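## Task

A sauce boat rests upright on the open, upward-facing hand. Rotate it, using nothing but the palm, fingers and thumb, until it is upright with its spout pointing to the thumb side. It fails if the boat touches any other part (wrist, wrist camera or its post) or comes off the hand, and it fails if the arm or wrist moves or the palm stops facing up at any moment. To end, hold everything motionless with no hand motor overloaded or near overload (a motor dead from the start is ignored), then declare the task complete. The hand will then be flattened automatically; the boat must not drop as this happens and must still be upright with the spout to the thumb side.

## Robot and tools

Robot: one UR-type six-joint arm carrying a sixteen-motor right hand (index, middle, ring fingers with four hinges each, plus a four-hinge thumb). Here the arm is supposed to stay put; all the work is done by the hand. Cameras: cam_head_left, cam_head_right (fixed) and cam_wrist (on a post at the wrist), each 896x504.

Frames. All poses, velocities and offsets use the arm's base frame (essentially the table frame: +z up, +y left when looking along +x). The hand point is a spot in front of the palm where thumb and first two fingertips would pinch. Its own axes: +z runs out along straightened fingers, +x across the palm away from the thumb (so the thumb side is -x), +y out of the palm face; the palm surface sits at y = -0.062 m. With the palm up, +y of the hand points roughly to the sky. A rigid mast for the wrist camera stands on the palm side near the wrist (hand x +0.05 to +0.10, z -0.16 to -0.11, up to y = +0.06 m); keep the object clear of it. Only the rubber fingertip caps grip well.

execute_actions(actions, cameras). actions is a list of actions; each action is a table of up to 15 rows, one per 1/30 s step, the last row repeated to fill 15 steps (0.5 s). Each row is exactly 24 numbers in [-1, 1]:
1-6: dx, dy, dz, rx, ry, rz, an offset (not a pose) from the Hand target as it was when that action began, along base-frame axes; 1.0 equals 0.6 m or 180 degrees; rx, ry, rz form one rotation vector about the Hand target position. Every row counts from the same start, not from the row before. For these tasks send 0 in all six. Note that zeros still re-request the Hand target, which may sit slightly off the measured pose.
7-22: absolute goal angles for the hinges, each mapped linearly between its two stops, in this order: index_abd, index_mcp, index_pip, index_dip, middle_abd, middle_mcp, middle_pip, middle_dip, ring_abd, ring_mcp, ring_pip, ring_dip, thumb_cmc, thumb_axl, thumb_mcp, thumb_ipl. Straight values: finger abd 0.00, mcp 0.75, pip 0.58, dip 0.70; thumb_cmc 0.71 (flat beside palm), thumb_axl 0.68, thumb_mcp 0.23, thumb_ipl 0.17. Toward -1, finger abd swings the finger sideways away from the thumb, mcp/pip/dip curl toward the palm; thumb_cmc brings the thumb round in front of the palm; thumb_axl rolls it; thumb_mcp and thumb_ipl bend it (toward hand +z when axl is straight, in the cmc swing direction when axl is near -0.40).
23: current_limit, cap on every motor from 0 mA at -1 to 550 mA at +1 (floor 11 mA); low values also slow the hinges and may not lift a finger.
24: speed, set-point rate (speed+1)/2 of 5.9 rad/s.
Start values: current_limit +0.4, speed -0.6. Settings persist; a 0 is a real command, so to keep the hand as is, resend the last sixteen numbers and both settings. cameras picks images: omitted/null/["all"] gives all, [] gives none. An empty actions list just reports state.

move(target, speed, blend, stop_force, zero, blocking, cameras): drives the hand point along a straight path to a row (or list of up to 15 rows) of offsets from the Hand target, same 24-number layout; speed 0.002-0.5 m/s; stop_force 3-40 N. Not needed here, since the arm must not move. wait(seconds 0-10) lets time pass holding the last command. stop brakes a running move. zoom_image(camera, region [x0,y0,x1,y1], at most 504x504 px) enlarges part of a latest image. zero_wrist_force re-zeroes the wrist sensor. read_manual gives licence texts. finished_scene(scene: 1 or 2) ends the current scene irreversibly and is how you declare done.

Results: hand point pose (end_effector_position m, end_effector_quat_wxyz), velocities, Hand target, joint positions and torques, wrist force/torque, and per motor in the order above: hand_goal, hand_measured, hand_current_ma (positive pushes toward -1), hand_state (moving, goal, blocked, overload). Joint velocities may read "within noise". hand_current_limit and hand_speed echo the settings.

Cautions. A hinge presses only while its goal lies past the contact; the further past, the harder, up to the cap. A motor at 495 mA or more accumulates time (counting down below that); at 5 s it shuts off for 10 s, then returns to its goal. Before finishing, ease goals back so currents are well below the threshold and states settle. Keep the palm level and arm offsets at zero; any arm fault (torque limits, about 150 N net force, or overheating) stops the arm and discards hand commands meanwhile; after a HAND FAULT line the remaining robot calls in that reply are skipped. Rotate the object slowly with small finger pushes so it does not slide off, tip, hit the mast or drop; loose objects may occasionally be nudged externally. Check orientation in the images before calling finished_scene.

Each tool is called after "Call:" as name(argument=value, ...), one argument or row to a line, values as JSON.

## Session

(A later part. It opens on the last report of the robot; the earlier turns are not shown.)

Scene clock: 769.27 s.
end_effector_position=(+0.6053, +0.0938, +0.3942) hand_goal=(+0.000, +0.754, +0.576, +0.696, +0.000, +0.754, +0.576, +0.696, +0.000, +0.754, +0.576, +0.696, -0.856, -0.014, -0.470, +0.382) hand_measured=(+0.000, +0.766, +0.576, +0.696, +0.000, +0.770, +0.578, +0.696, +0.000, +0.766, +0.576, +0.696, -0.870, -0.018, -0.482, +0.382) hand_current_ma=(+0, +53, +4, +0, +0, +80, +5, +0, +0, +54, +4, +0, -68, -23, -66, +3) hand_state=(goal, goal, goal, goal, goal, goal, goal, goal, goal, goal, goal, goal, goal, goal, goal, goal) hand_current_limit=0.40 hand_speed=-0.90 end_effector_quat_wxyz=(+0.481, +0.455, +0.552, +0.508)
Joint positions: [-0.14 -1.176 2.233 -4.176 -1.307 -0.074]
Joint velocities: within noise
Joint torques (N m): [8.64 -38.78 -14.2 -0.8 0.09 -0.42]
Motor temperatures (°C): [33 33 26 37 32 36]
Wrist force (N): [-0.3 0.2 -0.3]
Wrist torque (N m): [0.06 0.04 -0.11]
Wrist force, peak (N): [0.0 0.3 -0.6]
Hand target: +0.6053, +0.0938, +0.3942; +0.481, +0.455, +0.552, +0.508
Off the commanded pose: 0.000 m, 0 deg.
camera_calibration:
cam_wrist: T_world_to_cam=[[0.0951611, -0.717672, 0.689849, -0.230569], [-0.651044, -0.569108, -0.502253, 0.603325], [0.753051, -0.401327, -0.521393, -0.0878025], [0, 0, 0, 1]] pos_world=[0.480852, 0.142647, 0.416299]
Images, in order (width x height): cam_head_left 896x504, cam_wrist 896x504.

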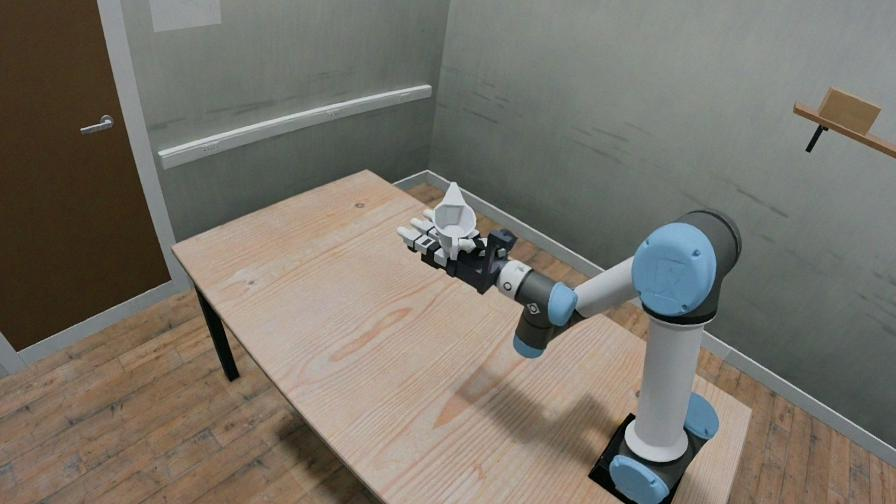

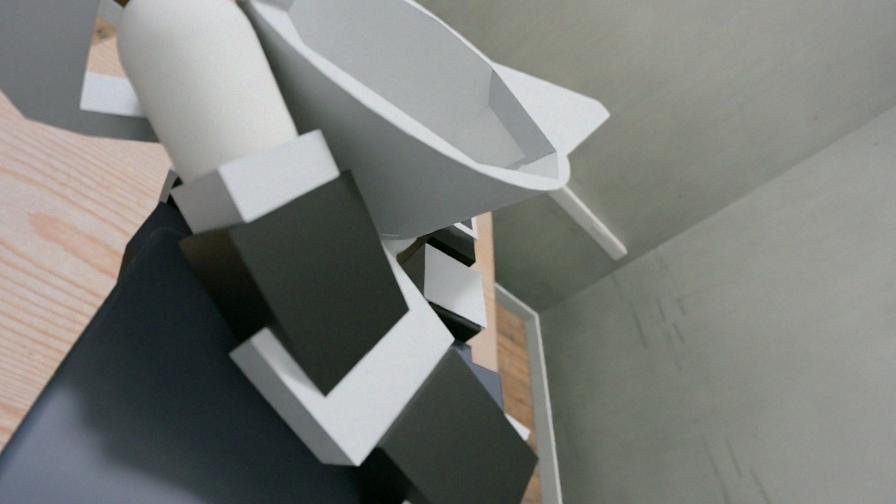

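Call:
execute_actions(
  actions=[
    [[0,0,0,0,0,0,0,0.754,0.576,0.696,0,0.754,0.576,0.696,0,0.754,0.576,0.696,-0.9286,0.0575,-0.3865,0.3027,0.4,-0.9]],
    [[0,0,0,0,0,0,0,0.754,0.576,0.696,0,0.754,0.576,0.696,0,0.754,0.576,0.696,-0.9286,0.0575,-0.3865,0.3027,0.4,-0.9]],
  ],
  cameras=["cam_head_left","cam_wrist"],
)

Call:
zoom_image(
  camera="cam_head_left",
  region=[420, 176, 500, 266],
)

Scene clock: 872.03 s.
end_effector_position=(+0.6053, +0.0938, +0.3942) hand_goal=(+0.000, +0.754, +0.576, +0.696, +0.000, +0.754, +0.576, +0.696, +0.000, +0.754, +0.576, +0.696, -0.928, +0.058, -0.386, +0.302) hand_measured=(+0.000, +0.766, +0.576, +0.696, +0.000, +0.770, +0.578, +0.696, +0.000, +0.766, +0.576, +0.696, -0.938, +0.050, -0.402, +0.302) hand_current_ma=(+0, +53, +4, +0, +0, +80, +5, +0, +0, +54, +4, +0, -46, -40, -96, -3) hand_state=(goal, goal, goal, goal, goal, goal, goal, goal, goal, goal, goal, goal, goal, goal, goal, goal) hand_current_limit=0.40 hand_speed=-0.90 end_effector_quat_wxyz=(+0.481, +0.455, +0.552, +0.508)
Joint positions: [-0.14 -1.176 2.233 -4.176 -1.307 -0.074]
Joint velocities: within noise
Joint torques (N m): [8.14 -40.74 -14.9 -0.76 -0.67 -0.12]
Motor temperatures (°C): [33 32 26 37 32 36]
Wrist force (N): [0.0 0.1 -0.2]
Wrist torque (N m): [0.04 0.01 -0.09]
Wrist force, peak (N): [-0.3 0.1 -0.5]
Hand target: +0.6053, +0.0938, +0.3942; +0.481, +0.455, +0.552, +0.508
Off the commanded pose: 0.000 m, 0 deg.
camera_calibration:
cam_wrist: T_world_to_cam=[[0.0951609, -0.717672, 0.689849, -0.230569], [-0.651044, -0.569108, -0.502253, 0.603325], [0.753051, -0.401327, -0.521393, -0.0878025], [0, 0, 0, 1]] pos_world=[0.480852, 0.142647, 0.4163]
Images, in order (width x height): cam_head_left 896x504, cam_wrist 896x504.

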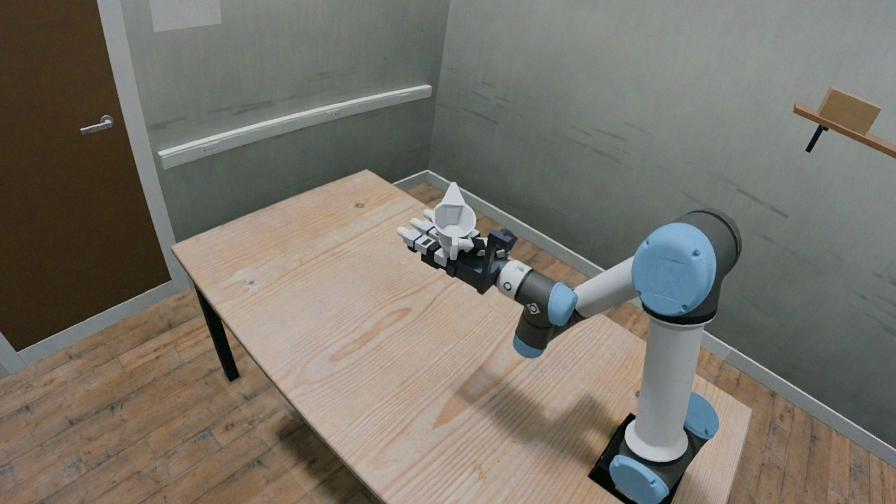

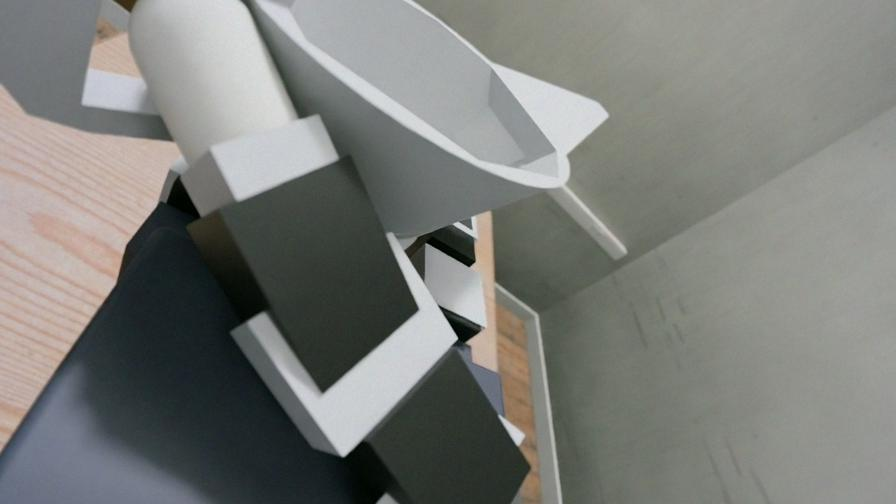

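Scaled by 5.600 from the camera's 896x504 image, which has a finer 1280x720 frame.

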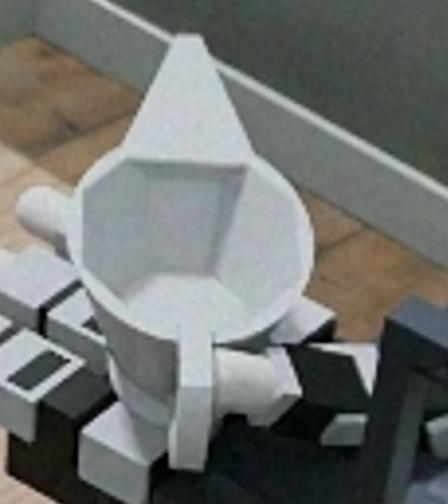

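Call:
zoom_image(
  camera="cam_wrist",
  region=[60, 0, 340, 200],
)

Call:
zoom_image(
  camera="cam_head_left",
  region=[440, 222, 480, 267],
)

Scaled by 1.800 from the camera's 896x504 image, which has a finer 1280x720 frame.

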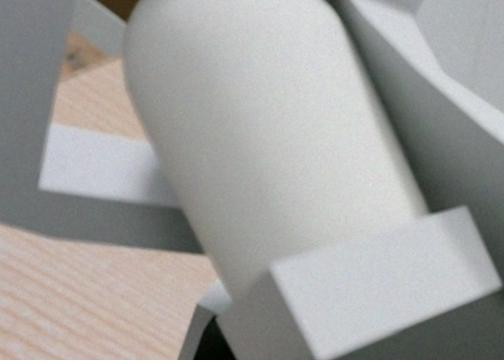

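Scaled by 11.200 from the camera's 896x504 image, which has a finer 1280x720 frame.

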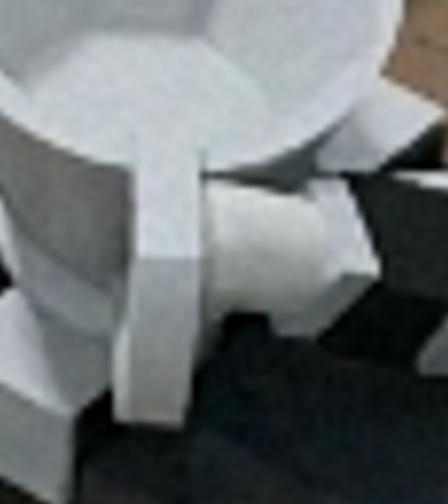

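Call:
execute_actions(
  actions=[
    [[0,0,0,0,0,0,0,0.754,0.576,0.696,0,0.754,0.576,0.696,0,0.754,0.576,0.696,-0.857,-0.014,-0.470,0.382,0.4,-0.9]],
    [[0,0,0,0,0,0,0,0.754,0.576,0.696,0,0.754,0.576,0.696,0,0.754,0.576,0.696,-0.857,-0.017,-0.486,0.458,0.4,-0.9]],
    [[0,0,0,0,0,0,0,0.754,0.576,0.696,0,0.754,0.576,0.696,0,0.754,0.576,0.696,-0.857,-0.020,-0.502,0.534,0.4,-0.9]],
    [[0,0,0,0,0,0,0,0.754,0.576,0.696,0,0.754,0.576,0.696,0,0.754,0.576,0.696,-0.857,-0.0214,-0.5435,0.6255,0.4,-0.9]],
    [[0,0,0,0,0,0,0,0.754,0.576,0.696,0,0.754,0.576,0.696,0,0.754,0.576,0.696,-0.857,-0.0228,-0.585,0.717,0.4,-0.9]],
    [[0,0,0,0,0,0,0,0.754,0.576,0.696,0,0.754,0.576,0.696,0,0.754,0.576,0.696,-0.857,-0.0228,-0.585,0.717,0.4,-0.9]],
  ],
  cameras=["cam_head_left","cam_wrist"],
)

Call:
zoom_image(
  camera="cam_head_left",
  region=[420, 176, 500, 266],
)

Call:
zoom_image(
  camera="cam_wrist",
  region=[0, 0, 500, 300],
)

Scene clock: 905.50 s.
end_effector_position=(+0.6053, +0.0938, +0.3942) hand_goal=(+0.000, +0.754, +0.576, +0.696, +0.000, +0.754, +0.576, +0.696, +0.000, +0.754, +0.576, +0.696, -0.856, -0.022, -0.584, +0.718) hand_measured=(+0.000, +0.766, +0.576, +0.696, +0.000, +0.770, +0.578, +0.696, +0.000, +0.766, +0.576, +0.696, -0.876, -0.020, -0.586, +0.714) hand_current_ma=(+0, +53, +4, +0, +0, +80, +5, +0, +0, +54, +4, +0, -90, +6, -15, -22) hand_state=(goal, goal, goal, goal, goal, goal, goal, goal, goal, goal, goal, goal, goal, goal, goal, goal) hand_current_limit=0.40 hand_speed=-0.90 end_effector_quat_wxyz=(+0.481, +0.455, +0.552, +0.508)
Joint positions: [-0.14 -1.176 2.233 -4.176 -1.307 -0.074]
Joint velocities: within noise
Joint torques (N m): [8.78 -40.08 -14.51 -1.29 -0.58 -0.08]
Motor temperatures (°C): [33 32 26 37 32 36]
Wrist force (N): [-0.1 0.2 -0.2]
Wrist torque (N m): [0.06 0.01 -0.09]
Wrist force, peak (N): [-0.2 0.0 -0.5]
Hand target: +0.6053, +0.0938, +0.3942; +0.481, +0.455, +0.552, +0.508
Off the commanded pose: 0.000 m, 0 deg.
camera_calibration:
cam_wrist: T_world_to_cam=[[0.0951609, -0.717672, 0.689849, -0.230569], [-0.651044, -0.569108, -0.502253, 0.603325], [0.753051, -0.401327, -0.521393, -0.0878026], [0, 0, 0, 1]] pos_world=[0.480852, 0.142647, 0.4163]
Images, in order (width x height): cam_head_left 896x504, cam_wrist 896x504.

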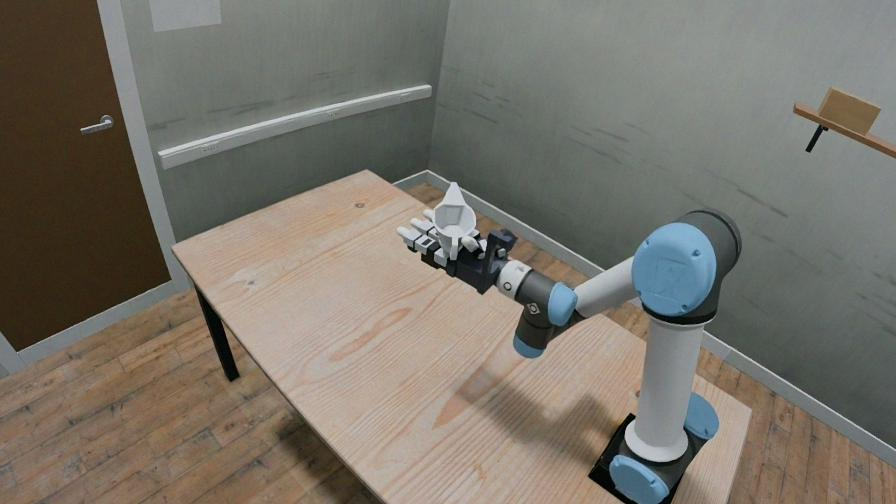

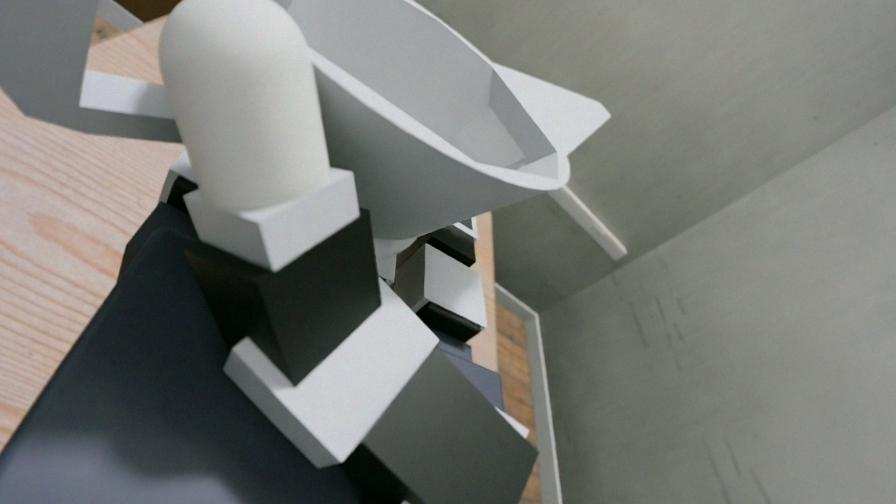

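Scaled by 5.600 from the camera's 896x504 image, which has a finer 1280x720 frame.

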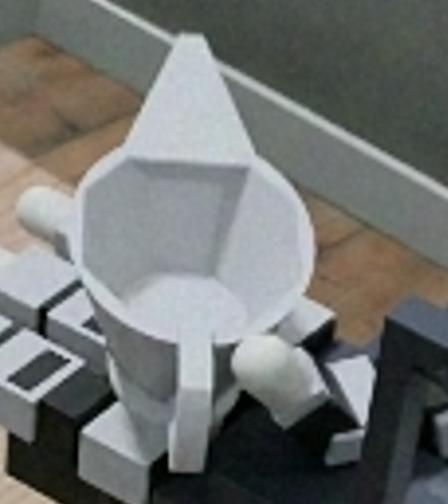

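Scaled by 1.008 from the camera's 896x504 image, which has a finer 1280x720 frame.

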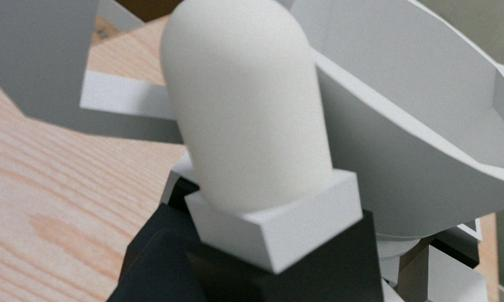

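Call:
execute_actions(
  actions=[
    [[0,0,0,0,0,0,0,0.694,0.489,0.648,0,0.754,0.576,0.696,0,0.754,0.576,0.696,-0.857,-0.0228,-0.585,0.717,0.4,-0.9]],
    [[0,0,0,0,0,0,0,0.635,0.401,0.599,0,0.754,0.576,0.696,0,0.754,0.576,0.696,-0.857,-0.0228,-0.585,0.717,0.4,-0.9]],
    [[0,0,0,0,0,0,0,0.5753,0.3139,0.5507,0,0.754,0.576,0.696,0,0.754,0.576,0.696,-0.857,-0.0228,-0.585,0.717,0.4,-0.9]],
  ],
  cameras=["cam_head_left","cam_wrist"],
)

Call:
zoom_image(
  camera="cam_head_left",
  region=[420, 176, 500, 266],
)

Call:
zoom_image(
  camera="cam_wrist",
  region=[380, 0, 660, 250],
)

Scene clock: 948.27 s.
end_effector_position=(+0.6053, +0.0938, +0.3942) hand_goal=(+0.000, +0.576, +0.314, +0.550, +0.000, +0.754, +0.576, +0.696, +0.000, +0.754, +0.576, +0.696, -0.856, -0.022, -0.584, +0.718) hand_measured=(+0.000, +0.606, +0.324, +0.554, +0.000, +0.770, +0.578, +0.696, +0.000, +0.766, +0.576, +0.696, -0.876, -0.020, -0.586, +0.714) hand_current_ma=(+0, +145, +45, +18, +0, +80, +5, +0, +0, +54, +4, +0, -90, +6, -15, -22) hand_state=(goal, blocked, goal, goal, goal, goal, goal, goal, goal, goal, goal, goal, goal, goal, goal, goal) hand_current_limit=0.40 hand_speed=-0.90 end_effector_quat_wxyz=(+0.481, +0.455, +0.552, +0.508)
Joint positions: [-0.14 -1.176 2.233 -4.176 -1.307 -0.074]
Joint velocities: within noise
Joint torques (N m): [7.95 -39.84 -16.31 -1.13 -0.83 -0.03]
Motor temperatures (°C): [32 32 26 37 32 36]
Wrist force (N): [-0.1 0.2 -0.3]
Wrist torque (N m): [0.06 0.01 -0.10]
Wrist force, peak (N): [-0.2 0.1 -0.6]
Hand target: +0.6053, +0.0938, +0.3942; +0.481, +0.455, +0.552, +0.508
Off the commanded pose: 0.000 m, 0 deg.
camera_calibration:
cam_wrist: T_world_to_cam=[[0.0951607, -0.717672, 0.689849, -0.230569], [-0.651044, -0.569108, -0.502253, 0.603325], [0.753051, -0.401327, -0.521392, -0.0878026], [0, 0, 0, 1]] pos_world=[0.480852, 0.142647, 0.4163]
Images, in order (width x height): cam_head_left 896x504, cam_wrist 896x504.

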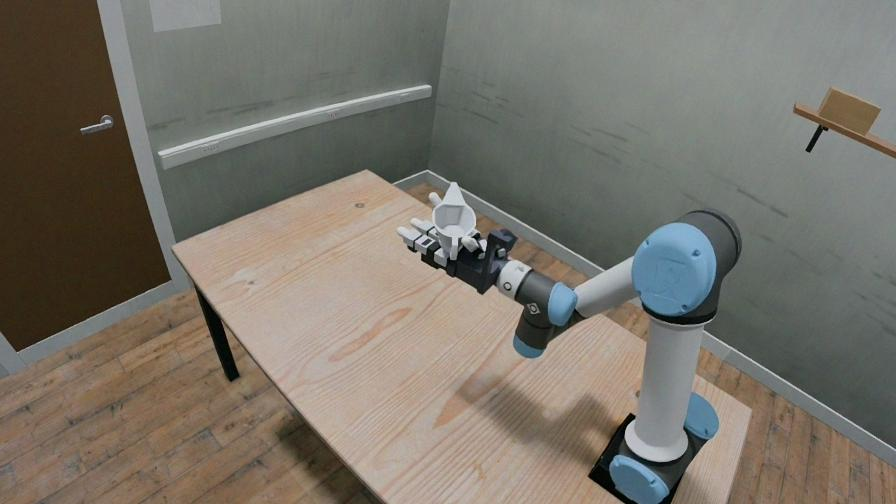

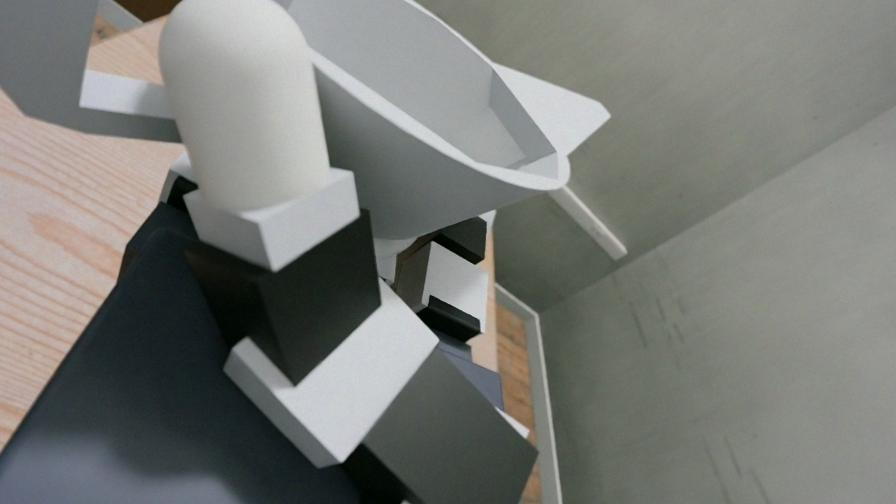

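Scaled by 5.600 from the camera's 896x504 image, which has a finer 1280x720 frame.

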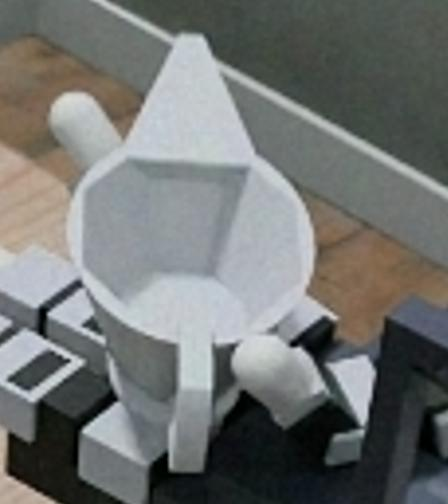

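Scaled by 1.800 from the camera's 896x504 image, which has a finer 1280x720 frame.

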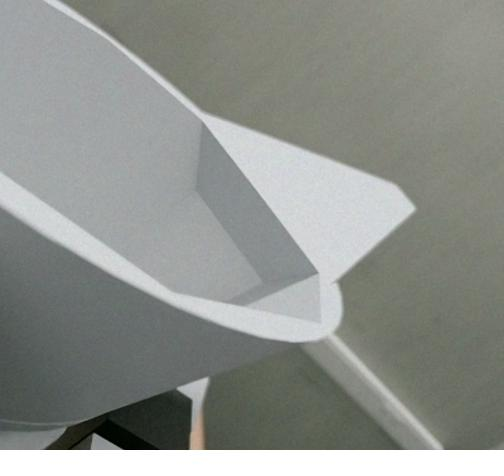

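Call:
execute_actions(
  actions=[
    [[0,0,0,0,0,0,0,0.545,0.2885,0.5325,0,0.754,0.576,0.696,0,0.754,0.576,0.696,-0.857,-0.0228,-0.585,0.717,0.4,-0.9]],
    [[0,0,0,0,0,0,0,0.511,0.263,0.5145,0,0.754,0.576,0.696,0,0.754,0.576,0.696,-0.857,-0.0228,-0.585,0.717,0.4,-0.9]],
  ],
  cameras=["cam_head_left","cam_wrist"],
)

Call:
zoom_image(
  camera="cam_head_left",
  region=[420, 176, 500, 266],
)

Call:
zoom_image(
  camera="cam_wrist",
  region=[380, 0, 660, 250],
)

Scene clock: 971.03 s.
end_effector_position=(+0.6053, +0.0938, +0.3942) hand_goal=(+0.000, +0.512, +0.264, +0.514, +0.000, +0.754, +0.576, +0.696, +0.000, +0.754, +0.576, +0.696, -0.856, -0.022, -0.584, +0.718) hand_measured=(+0.000, +0.540, +0.274, +0.518, +0.000, +0.770, +0.578, +0.696, +0.000, +0.766, +0.576, +0.696, -0.876, -0.020, -0.586, +0.714) hand_current_ma=(+0, +142, +41, +17, +0, +80, +5, +0, +0, +54, +4, +0, -90, +6, -15, -22) hand_state=(goal, blocked, goal, goal, goal, goal, goal, goal, goal, goal, goal, goal, goal, goal, goal, goal) hand_current_limit=0.40 hand_speed=-0.90 end_effector_quat_wxyz=(+0.481, +0.455, +0.552, +0.508)
Joint positions: [-0.14 -1.176 2.233 -4.176 -1.307 -0.074]
Joint velocities: within noise
Joint torques (N m): [7.8 -39.83 -15.43 -0.96 -0.89 0.06]
Motor temperatures (°C): [32 32 26 37 32 36]
Wrist force (N): [-0.1 0.3 -0.3]
Wrist torque (N m): [0.07 0.02 -0.09]
Wrist force, peak (N): [-0.2 0.3 -0.5]
Hand target: +0.6053, +0.0938, +0.3942; +0.481, +0.455, +0.552, +0.508
Off the commanded pose: 0.000 m, 0 deg.
camera_calibration:
cam_wrist: T_world_to_cam=[[0.0951609, -0.717672, 0.689849, -0.230569], [-0.651044, -0.569108, -0.502253, 0.603325], [0.753051, -0.401327, -0.521393, -0.0878025], [0, 0, 0, 1]] pos_world=[0.480852, 0.142647, 0.4163]
Images, in order (width x height): cam_head_left 896x504, cam_wrist 896x504.

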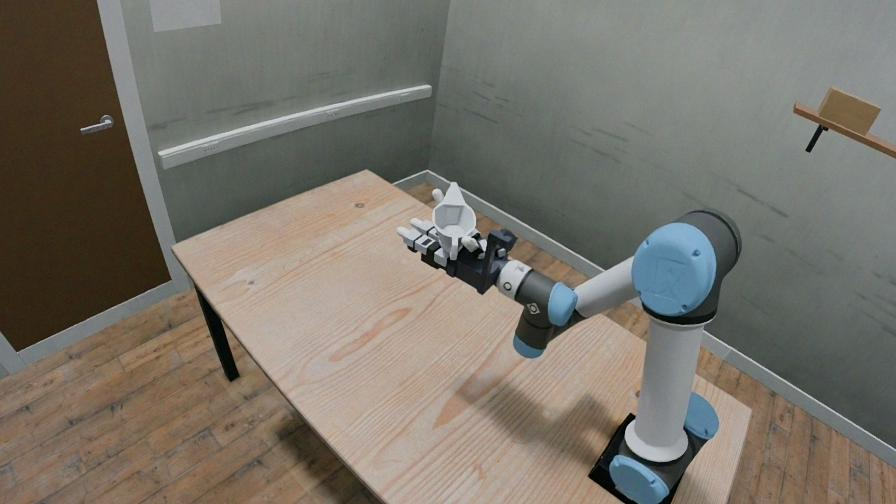

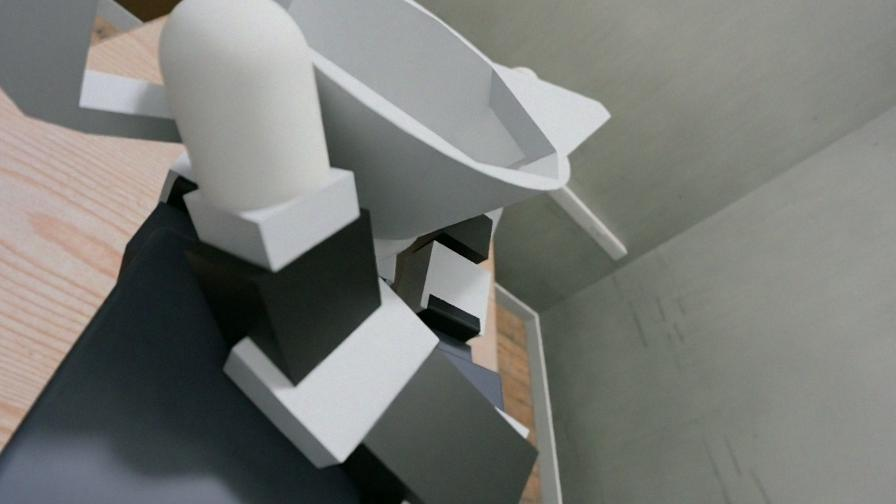

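Scaled by 5.600 from the camera's 896x504 image, which has a finer 1280x720 frame.

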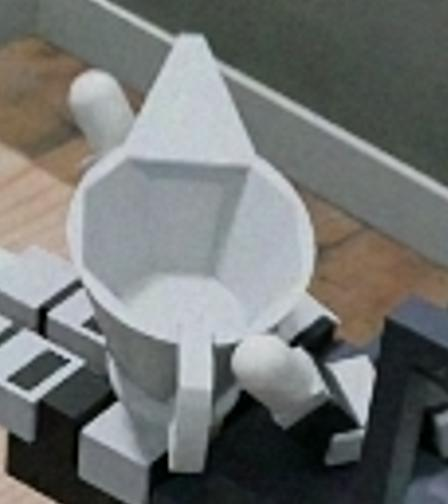

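Scaled by 1.800 from the camera's 896x504 image, which has a finer 1280x720 frame.

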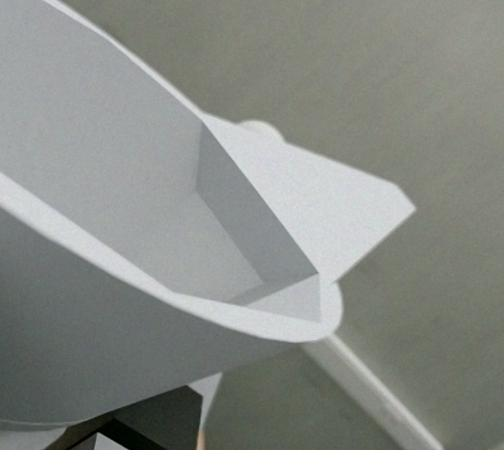

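Call:
execute_actions(
  actions=[
    [[0,0,0,0,0,0,0,0.477,0.2117,0.4783,0,0.754,0.576,0.696,0,0.754,0.576,0.696,-0.857,-0.0228,-0.585,0.717,0.4,-0.9]],
    [[0,0,0,0,0,0,0,0.477,0.2117,0.4783,0,0.754,0.576,0.696,0,0.754,0.576,0.696,-0.857,-0.0228,-0.585,0.717,0.4,-0.9]],
  ],
  cameras=["cam_head_left","cam_wrist"],
)

Call:
zoom_image(
  camera="cam_head_left",
  region=[420, 176, 500, 266],
)

Call:
zoom_image(
  camera="cam_wrist",
  region=[380, 0, 660, 250],
)

Scene clock: 991.37 s.
end_effector_position=(+0.6053, +0.0938, +0.3942) hand_goal=(+0.000, +0.478, +0.212, +0.478, +0.000, +0.754, +0.576, +0.696, +0.000, +0.754, +0.576, +0.696, -0.856, -0.022, -0.584, +0.718) hand_measured=(+0.000, +0.506, +0.220, +0.482, +0.000, +0.770, +0.578, +0.696, +0.000, +0.766, +0.576, +0.696, -0.876, -0.020, -0.586, +0.714) hand_current_ma=(+0, +138, +40, +17, +0, +80, +5, +0, +0, +54, +4, +0, -90, +6, -15, -22) hand_state=(goal, blocked, goal, goal, goal, goal, goal, goal, goal, goal, goal, goal, goal, goal, goal, goal) hand_current_limit=0.40 hand_speed=-0.90 end_effector_quat_wxyz=(+0.481, +0.455, +0.552, +0.508)
Joint positions: [-0.14 -1.176 2.233 -4.176 -1.307 -0.074]
Joint velocities: within noise
Joint torques (N m): [7.32 -39.32 -16.1 -1.29 -1 -0.06]
Motor temperatures (°C): [32 32 26 37 32 36]
Wrist force (N): [-0.1 0.0 -0.3]
Wrist torque (N m): [0.02 0.02 -0.10]
Wrist force, peak (N): [-0.4 0.1 -0.4]
Hand target: +0.6053, +0.0938, +0.3942; +0.481, +0.455, +0.552, +0.508
Off the commanded pose: 0.000 m, 0 deg.
camera_calibration:
cam_wrist: T_world_to_cam=[[0.0951611, -0.717672, 0.689849, -0.230569], [-0.651044, -0.569108, -0.502253, 0.603325], [0.753051, -0.401327, -0.521393, -0.0878025], [0, 0, 0, 1]] pos_world=[0.480852, 0.142647, 0.4163]
Images, in order (width x height): cam_head_left 896x504, cam_wrist 896x504.

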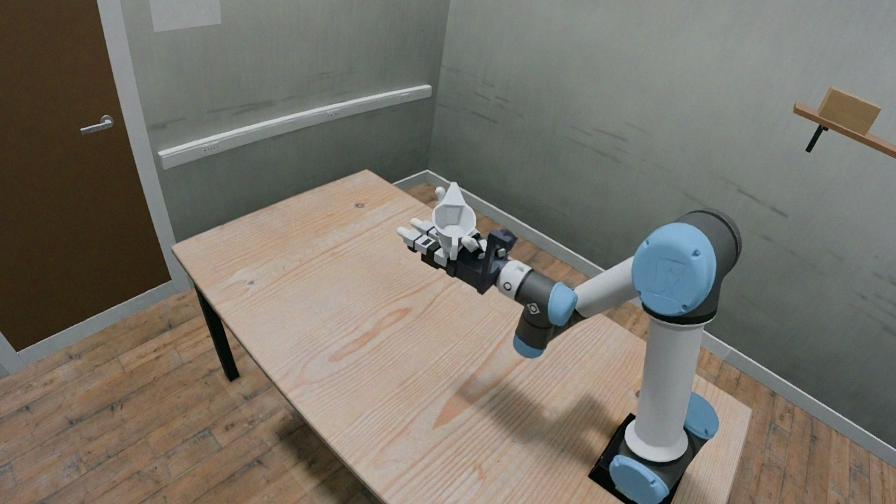

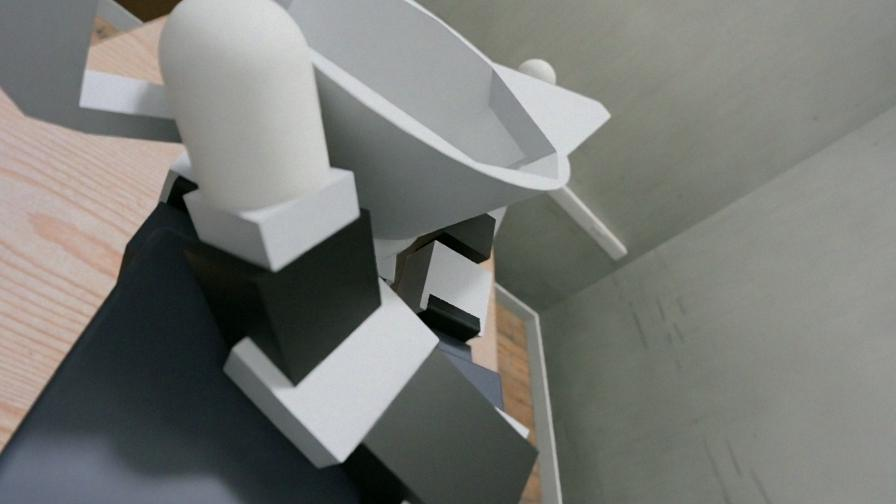

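Scaled by 5.600 from the camera's 896x504 image, which has a finer 1280x720 frame.

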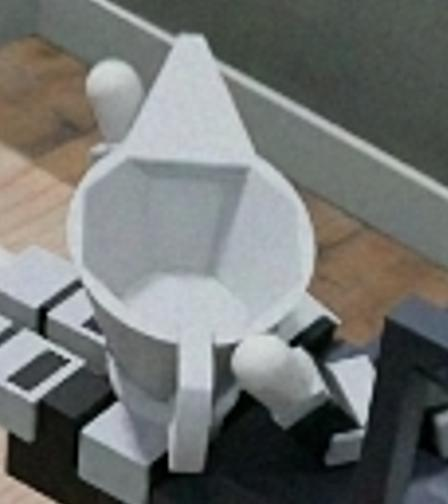

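Scaled by 1.800 from the camera's 896x504 image, which has a finer 1280x720 frame.

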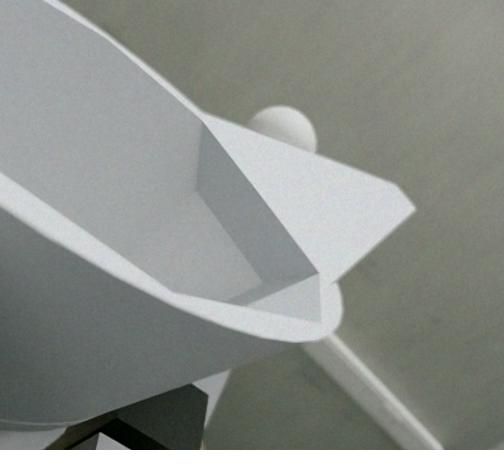

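Call:
execute_actions(
  actions=[
    [[0,0,0,0,0,0,0,0.495,0.139,0.403,0,0.754,0.576,0.696,0,0.754,0.576,0.696,-0.857,-0.0228,-0.585,0.717,0.4,-0.9]],
    [[0,0,0,0,0,0,0,0.495,0.139,0.403,0,0.754,0.576,0.696,0,0.754,0.576,0.696,-0.857,-0.0228,-0.585,0.717,0.4,-0.9]],
  ],
  cameras=["cam_head_left","cam_wrist"],
)

Call:
zoom_image(
  camera="cam_head_left",
  region=[420, 176, 500, 266],
)

Call:
zoom_image(
  camera="cam_wrist",
  region=[380, 0, 660, 250],
)

Scene clock: 1002.00 s.
end_effector_position=(+0.6053, +0.0938, +0.3942) hand_goal=(+0.000, +0.496, +0.140, +0.404, +0.000, +0.754, +0.576, +0.696, +0.000, +0.754, +0.576, +0.696, -0.856, -0.022, -0.584, +0.718) hand_measured=(+0.000, +0.508, +0.152, +0.410, +0.000, +0.770, +0.578, +0.696, +0.000, +0.766, +0.576, +0.696, -0.876, -0.020, -0.586, +0.714) hand_current_ma=(+0, +55, +51, +23, +0, +80, +5, +0, +0, +54, +4, +0, -90, +6, -15, -22) hand_state=(goal, goal, goal, goal, goal, goal, goal, goal, goal, goal, goal, goal, goal, goal, goal, goal) hand_current_limit=0.40 hand_speed=-0.90 end_effector_quat_wxyz=(+0.481, +0.455, +0.552, +0.508)
Joint positions: [-0.14 -1.176 2.233 -4.176 -1.307 -0.074]
Joint velocities: within noise
Joint torques (N m): [7.45 -39.63 -16.6 -1.24 -1.06 -0.07]
Motor temperatures (°C): [32 32 26 37 32 36]
Wrist force (N): [-0.1 0.1 -0.3]
Wrist torque (N m): [0.04 0.01 -0.09]
Wrist force, peak (N): [-0.1 0.1 -0.5]
Hand target: +0.6053, +0.0938, +0.3942; +0.481, +0.455, +0.552, +0.508
Off the commanded pose: 0.000 m, 0 deg.
camera_calibration:
cam_wrist: T_world_to_cam=[[0.095161, -0.717672, 0.689849, -0.230569], [-0.651044, -0.569108, -0.502253, 0.603325], [0.753051, -0.401327, -0.521393, -0.0878025], [0, 0, 0, 1]] pos_world=[0.480852, 0.142647, 0.4163]
Images, in order (width x height): cam_head_left 896x504, cam_wrist 896x504.

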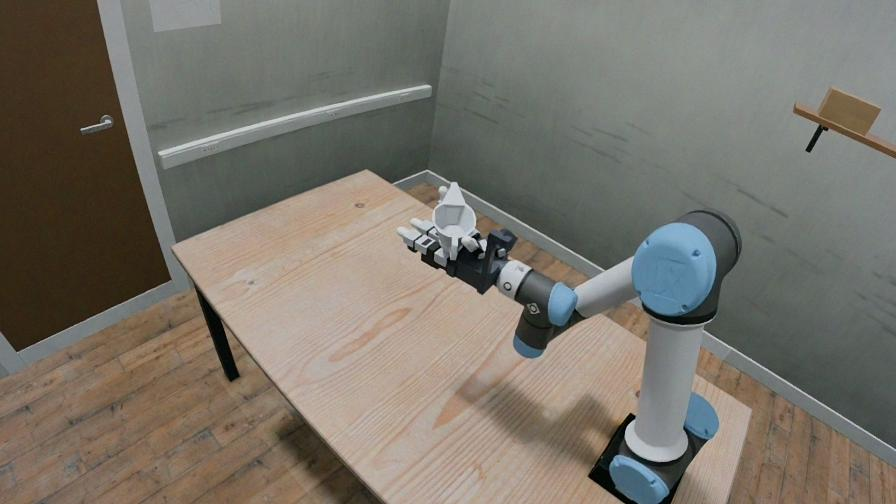

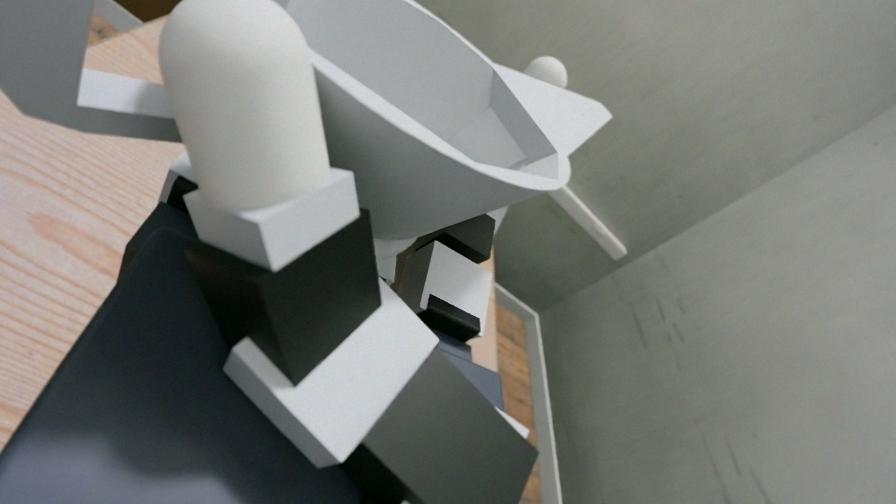

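Scaled by 5.600 from the camera's 896x504 image, which has a finer 1280x720 frame.

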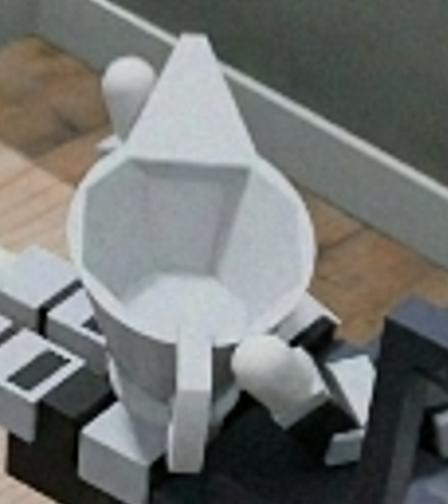

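Scaled by 1.800 from the camera's 896x504 image, which has a finer 1280x720 frame.

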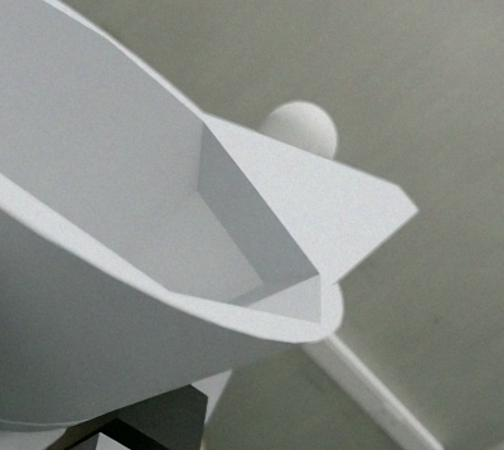

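Call:
execute_actions(
  actions=[
    [[0,0,0,0,0,0,0,0.514,0.078,0.4025,0,0.754,0.576,0.696,0,0.754,0.576,0.696,-0.857,-0.0228,-0.585,0.717,0.4,-0.9]],
    [[0,0,0,0,0,0,0,0.533,0.017,0.402,0,0.754,0.576,0.696,0,0.754,0.576,0.696,-0.857,-0.0228,-0.585,0.717,0.4,-0.9]],
    [[0,0,0,0,0,0,0,0.533,0.017,0.402,0,0.754,0.576,0.696,0,0.754,0.576,0.696,-0.857,-0.0228,-0.585,0.717,0.4,-0.9]],
  ],
  cameras=["cam_head_left","cam_wrist"],
)

Call:
zoom_image(
  camera="cam_head_left",
  region=[420, 176, 500, 266],
)

Call:
zoom_image(
  camera="cam_wrist",
  region=[380, 0, 660, 250],
)

Scene clock: 1012.00 s.
end_effector_position=(+0.6053, +0.0938, +0.3942) hand_goal=(+0.000, +0.534, +0.018, +0.402, +0.000, +0.754, +0.576, +0.696, +0.000, +0.754, +0.576, +0.696, -0.856, -0.022, -0.584, +0.718) hand_measured=(+0.000, +0.546, +0.030, +0.406, +0.000, +0.770, +0.578, +0.696, +0.000, +0.766, +0.576, +0.696, -0.876, -0.020, -0.586, +0.714) hand_current_ma=(+0, +60, +56, +21, +0, +80, +5, +0, +0, +54, +4, +0, -90, +6, -15, -22) hand_state=(goal, goal, goal, goal, goal, goal, goal, goal, goal, goal, goal, goal, goal, goal, goal, goal) hand_current_limit=0.40 hand_speed=-0.90 end_effector_quat_wxyz=(+0.481, +0.455, +0.552, +0.508)
Joint positions: [-0.14 -1.176 2.233 -4.176 -1.307 -0.074]
Joint velocities: within noise
Joint torques (N m): [9.64 -38.4 -15.82 -1.25 -1.16 0.15]
Motor temperatures (°C): [32 32 26 37 32 36]
Wrist force (N): [-0.2 0.1 -0.3]
Wrist torque (N m): [0.05 0.02 -0.10]
Wrist force, peak (N): [0.0 0.1 -0.6]
Hand target: +0.6053, +0.0938, +0.3942; +0.481, +0.455, +0.552, +0.508
Off the commanded pose: 0.000 m, 0 deg.
camera_calibration:
cam_wrist: T_world_to_cam=[[0.0951606, -0.717672, 0.689849, -0.230569], [-0.651044, -0.569108, -0.502253, 0.603325], [0.753051, -0.401327, -0.521392, -0.0878025], [0, 0, 0, 1]] pos_world=[0.480852, 0.142647, 0.4163]
Images, in order (width x height): cam_head_left 896x504, cam_wrist 896x504.

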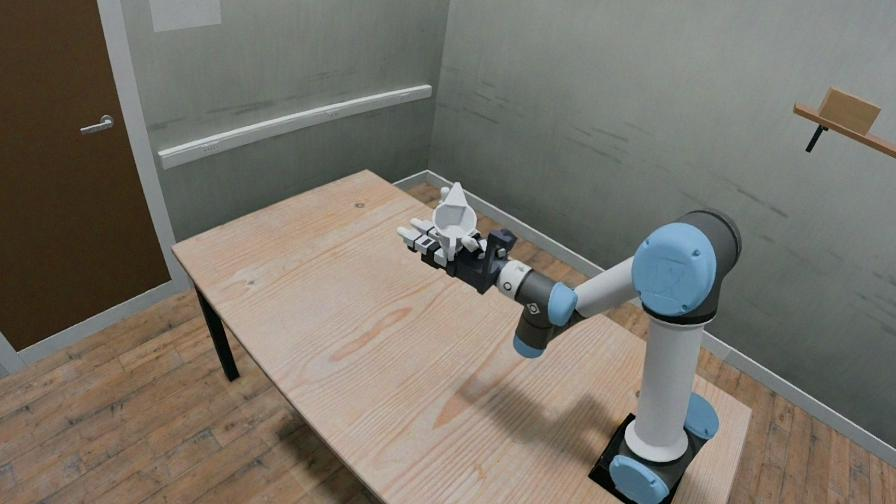

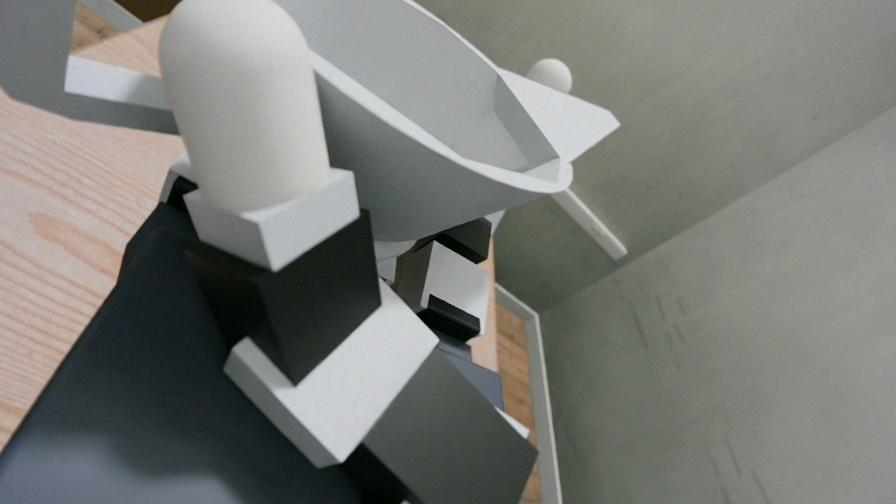

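Scaled by 5.600 from the camera's 896x504 image, which has a finer 1280x720 frame.

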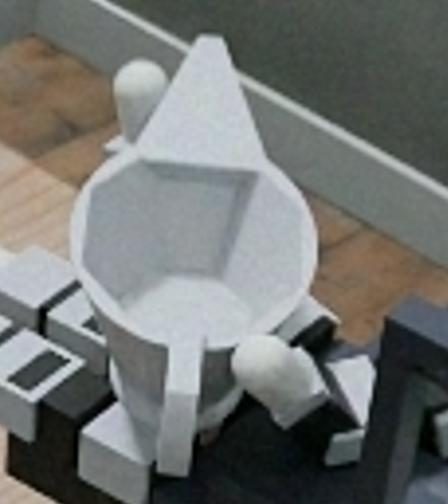

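Scaled by 1.800 from the camera's 896x504 image, which has a finer 1280x720 frame.

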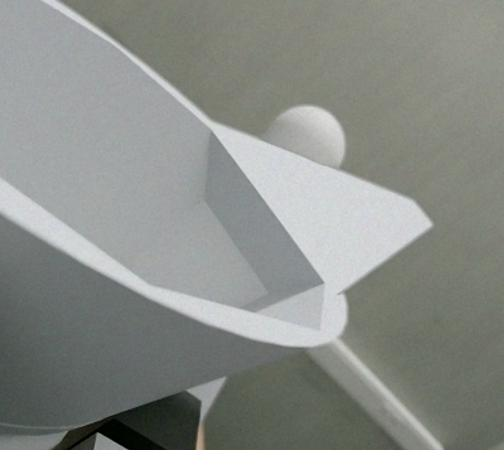

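Call:
execute_actions(
  actions=[],
  cameras=["cam_head_left", "cam_wrist"],
)

Call:
zoom_image(
  camera="cam_head_left",
  region=[420, 176, 500, 266],
)

Call:
zoom_image(
  camera="cam_wrist",
  region=[380, 0, 660, 250],
)

Scene clock: 1039.40 s.
end_effector_position=(+0.6053, +0.0938, +0.3942) hand_goal=(+0.000, +0.534, +0.018, +0.402, +0.000, +0.754, +0.576, +0.696, +0.000, +0.754, +0.576, +0.696, -0.856, -0.022, -0.584, +0.718) hand_measured=(+0.000, +0.546, +0.030, +0.406, +0.000, +0.770, +0.578, +0.696, +0.000, +0.766, +0.576, +0.696, -0.876, -0.020, -0.586, +0.714) hand_current_ma=(+0, +60, +56, +21, +0, +80, +5, +0, +0, +54, +4, +0, -90, +6, -15, -22) hand_state=(goal, goal, goal, goal, goal, goal, goal, goal, goal, goal, goal, goal, goal, goal, goal, goal) hand_current_limit=0.40 hand_speed=-0.90 end_effector_quat_wxyz=(+0.481, +0.455, +0.552, +0.508)
Joint positions: [-0.14 -1.176 2.233 -4.176 -1.307 -0.074]
Joint velocities: within noise
Joint torques (N m): [10.06 -40.51 -16.56 -1.38 -1.37 0.09]
Motor temperatures (°C): [32 32 26 37 32 36]
Wrist force (N): [0.1 0.0 -0.3]
Wrist torque (N m): [0.03 -0.01 -0.09]
Wrist force, peak (N): [0.0 0.1 -0.6]
Hand target: +0.6053, +0.0938, +0.3942; +0.481, +0.455, +0.552, +0.508
Off the commanded pose: 0.000 m, 0 deg.
camera_calibration:
cam_wrist: T_world_to_cam=[[0.0951608, -0.717672, 0.689849, -0.230569], [-0.651044, -0.569108, -0.502253, 0.603325], [0.753051, -0.401327, -0.521393, -0.0878025], [0, 0, 0, 1]] pos_world=[0.480852, 0.142647, 0.4163]
Images, in order (width x height): cam_head_left 896x504, cam_wrist 896x504.

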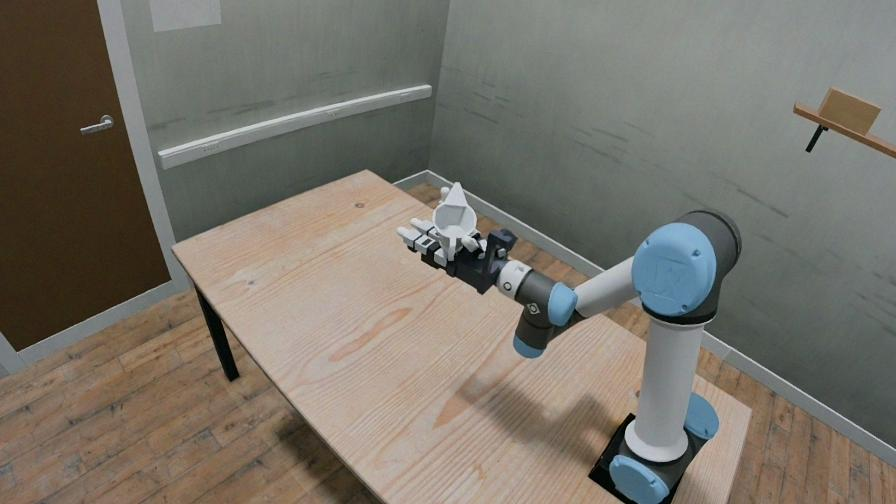

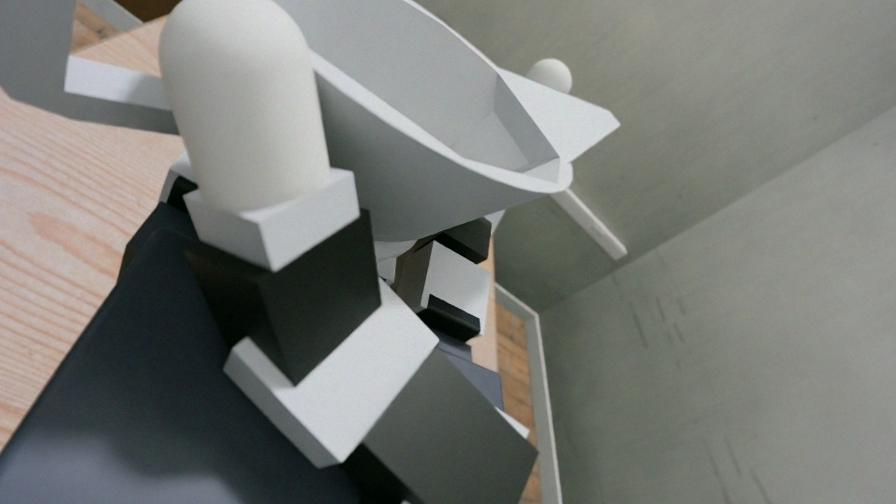

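Scaled by 5.600 from the camera's 896x504 image, which has a finer 1280x720 frame.

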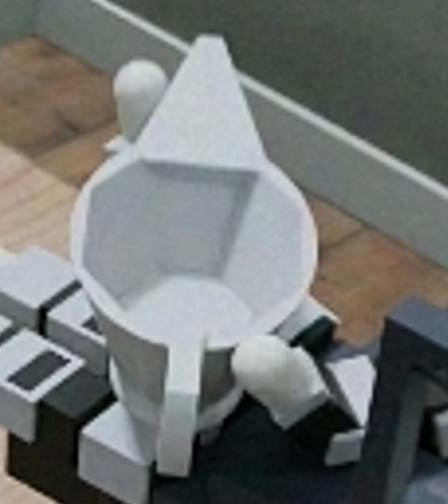

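Scaled by 1.800 from the camera's 896x504 image, which has a finer 1280x720 frame.

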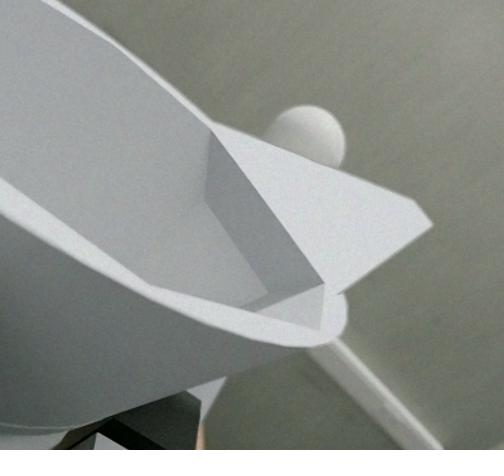

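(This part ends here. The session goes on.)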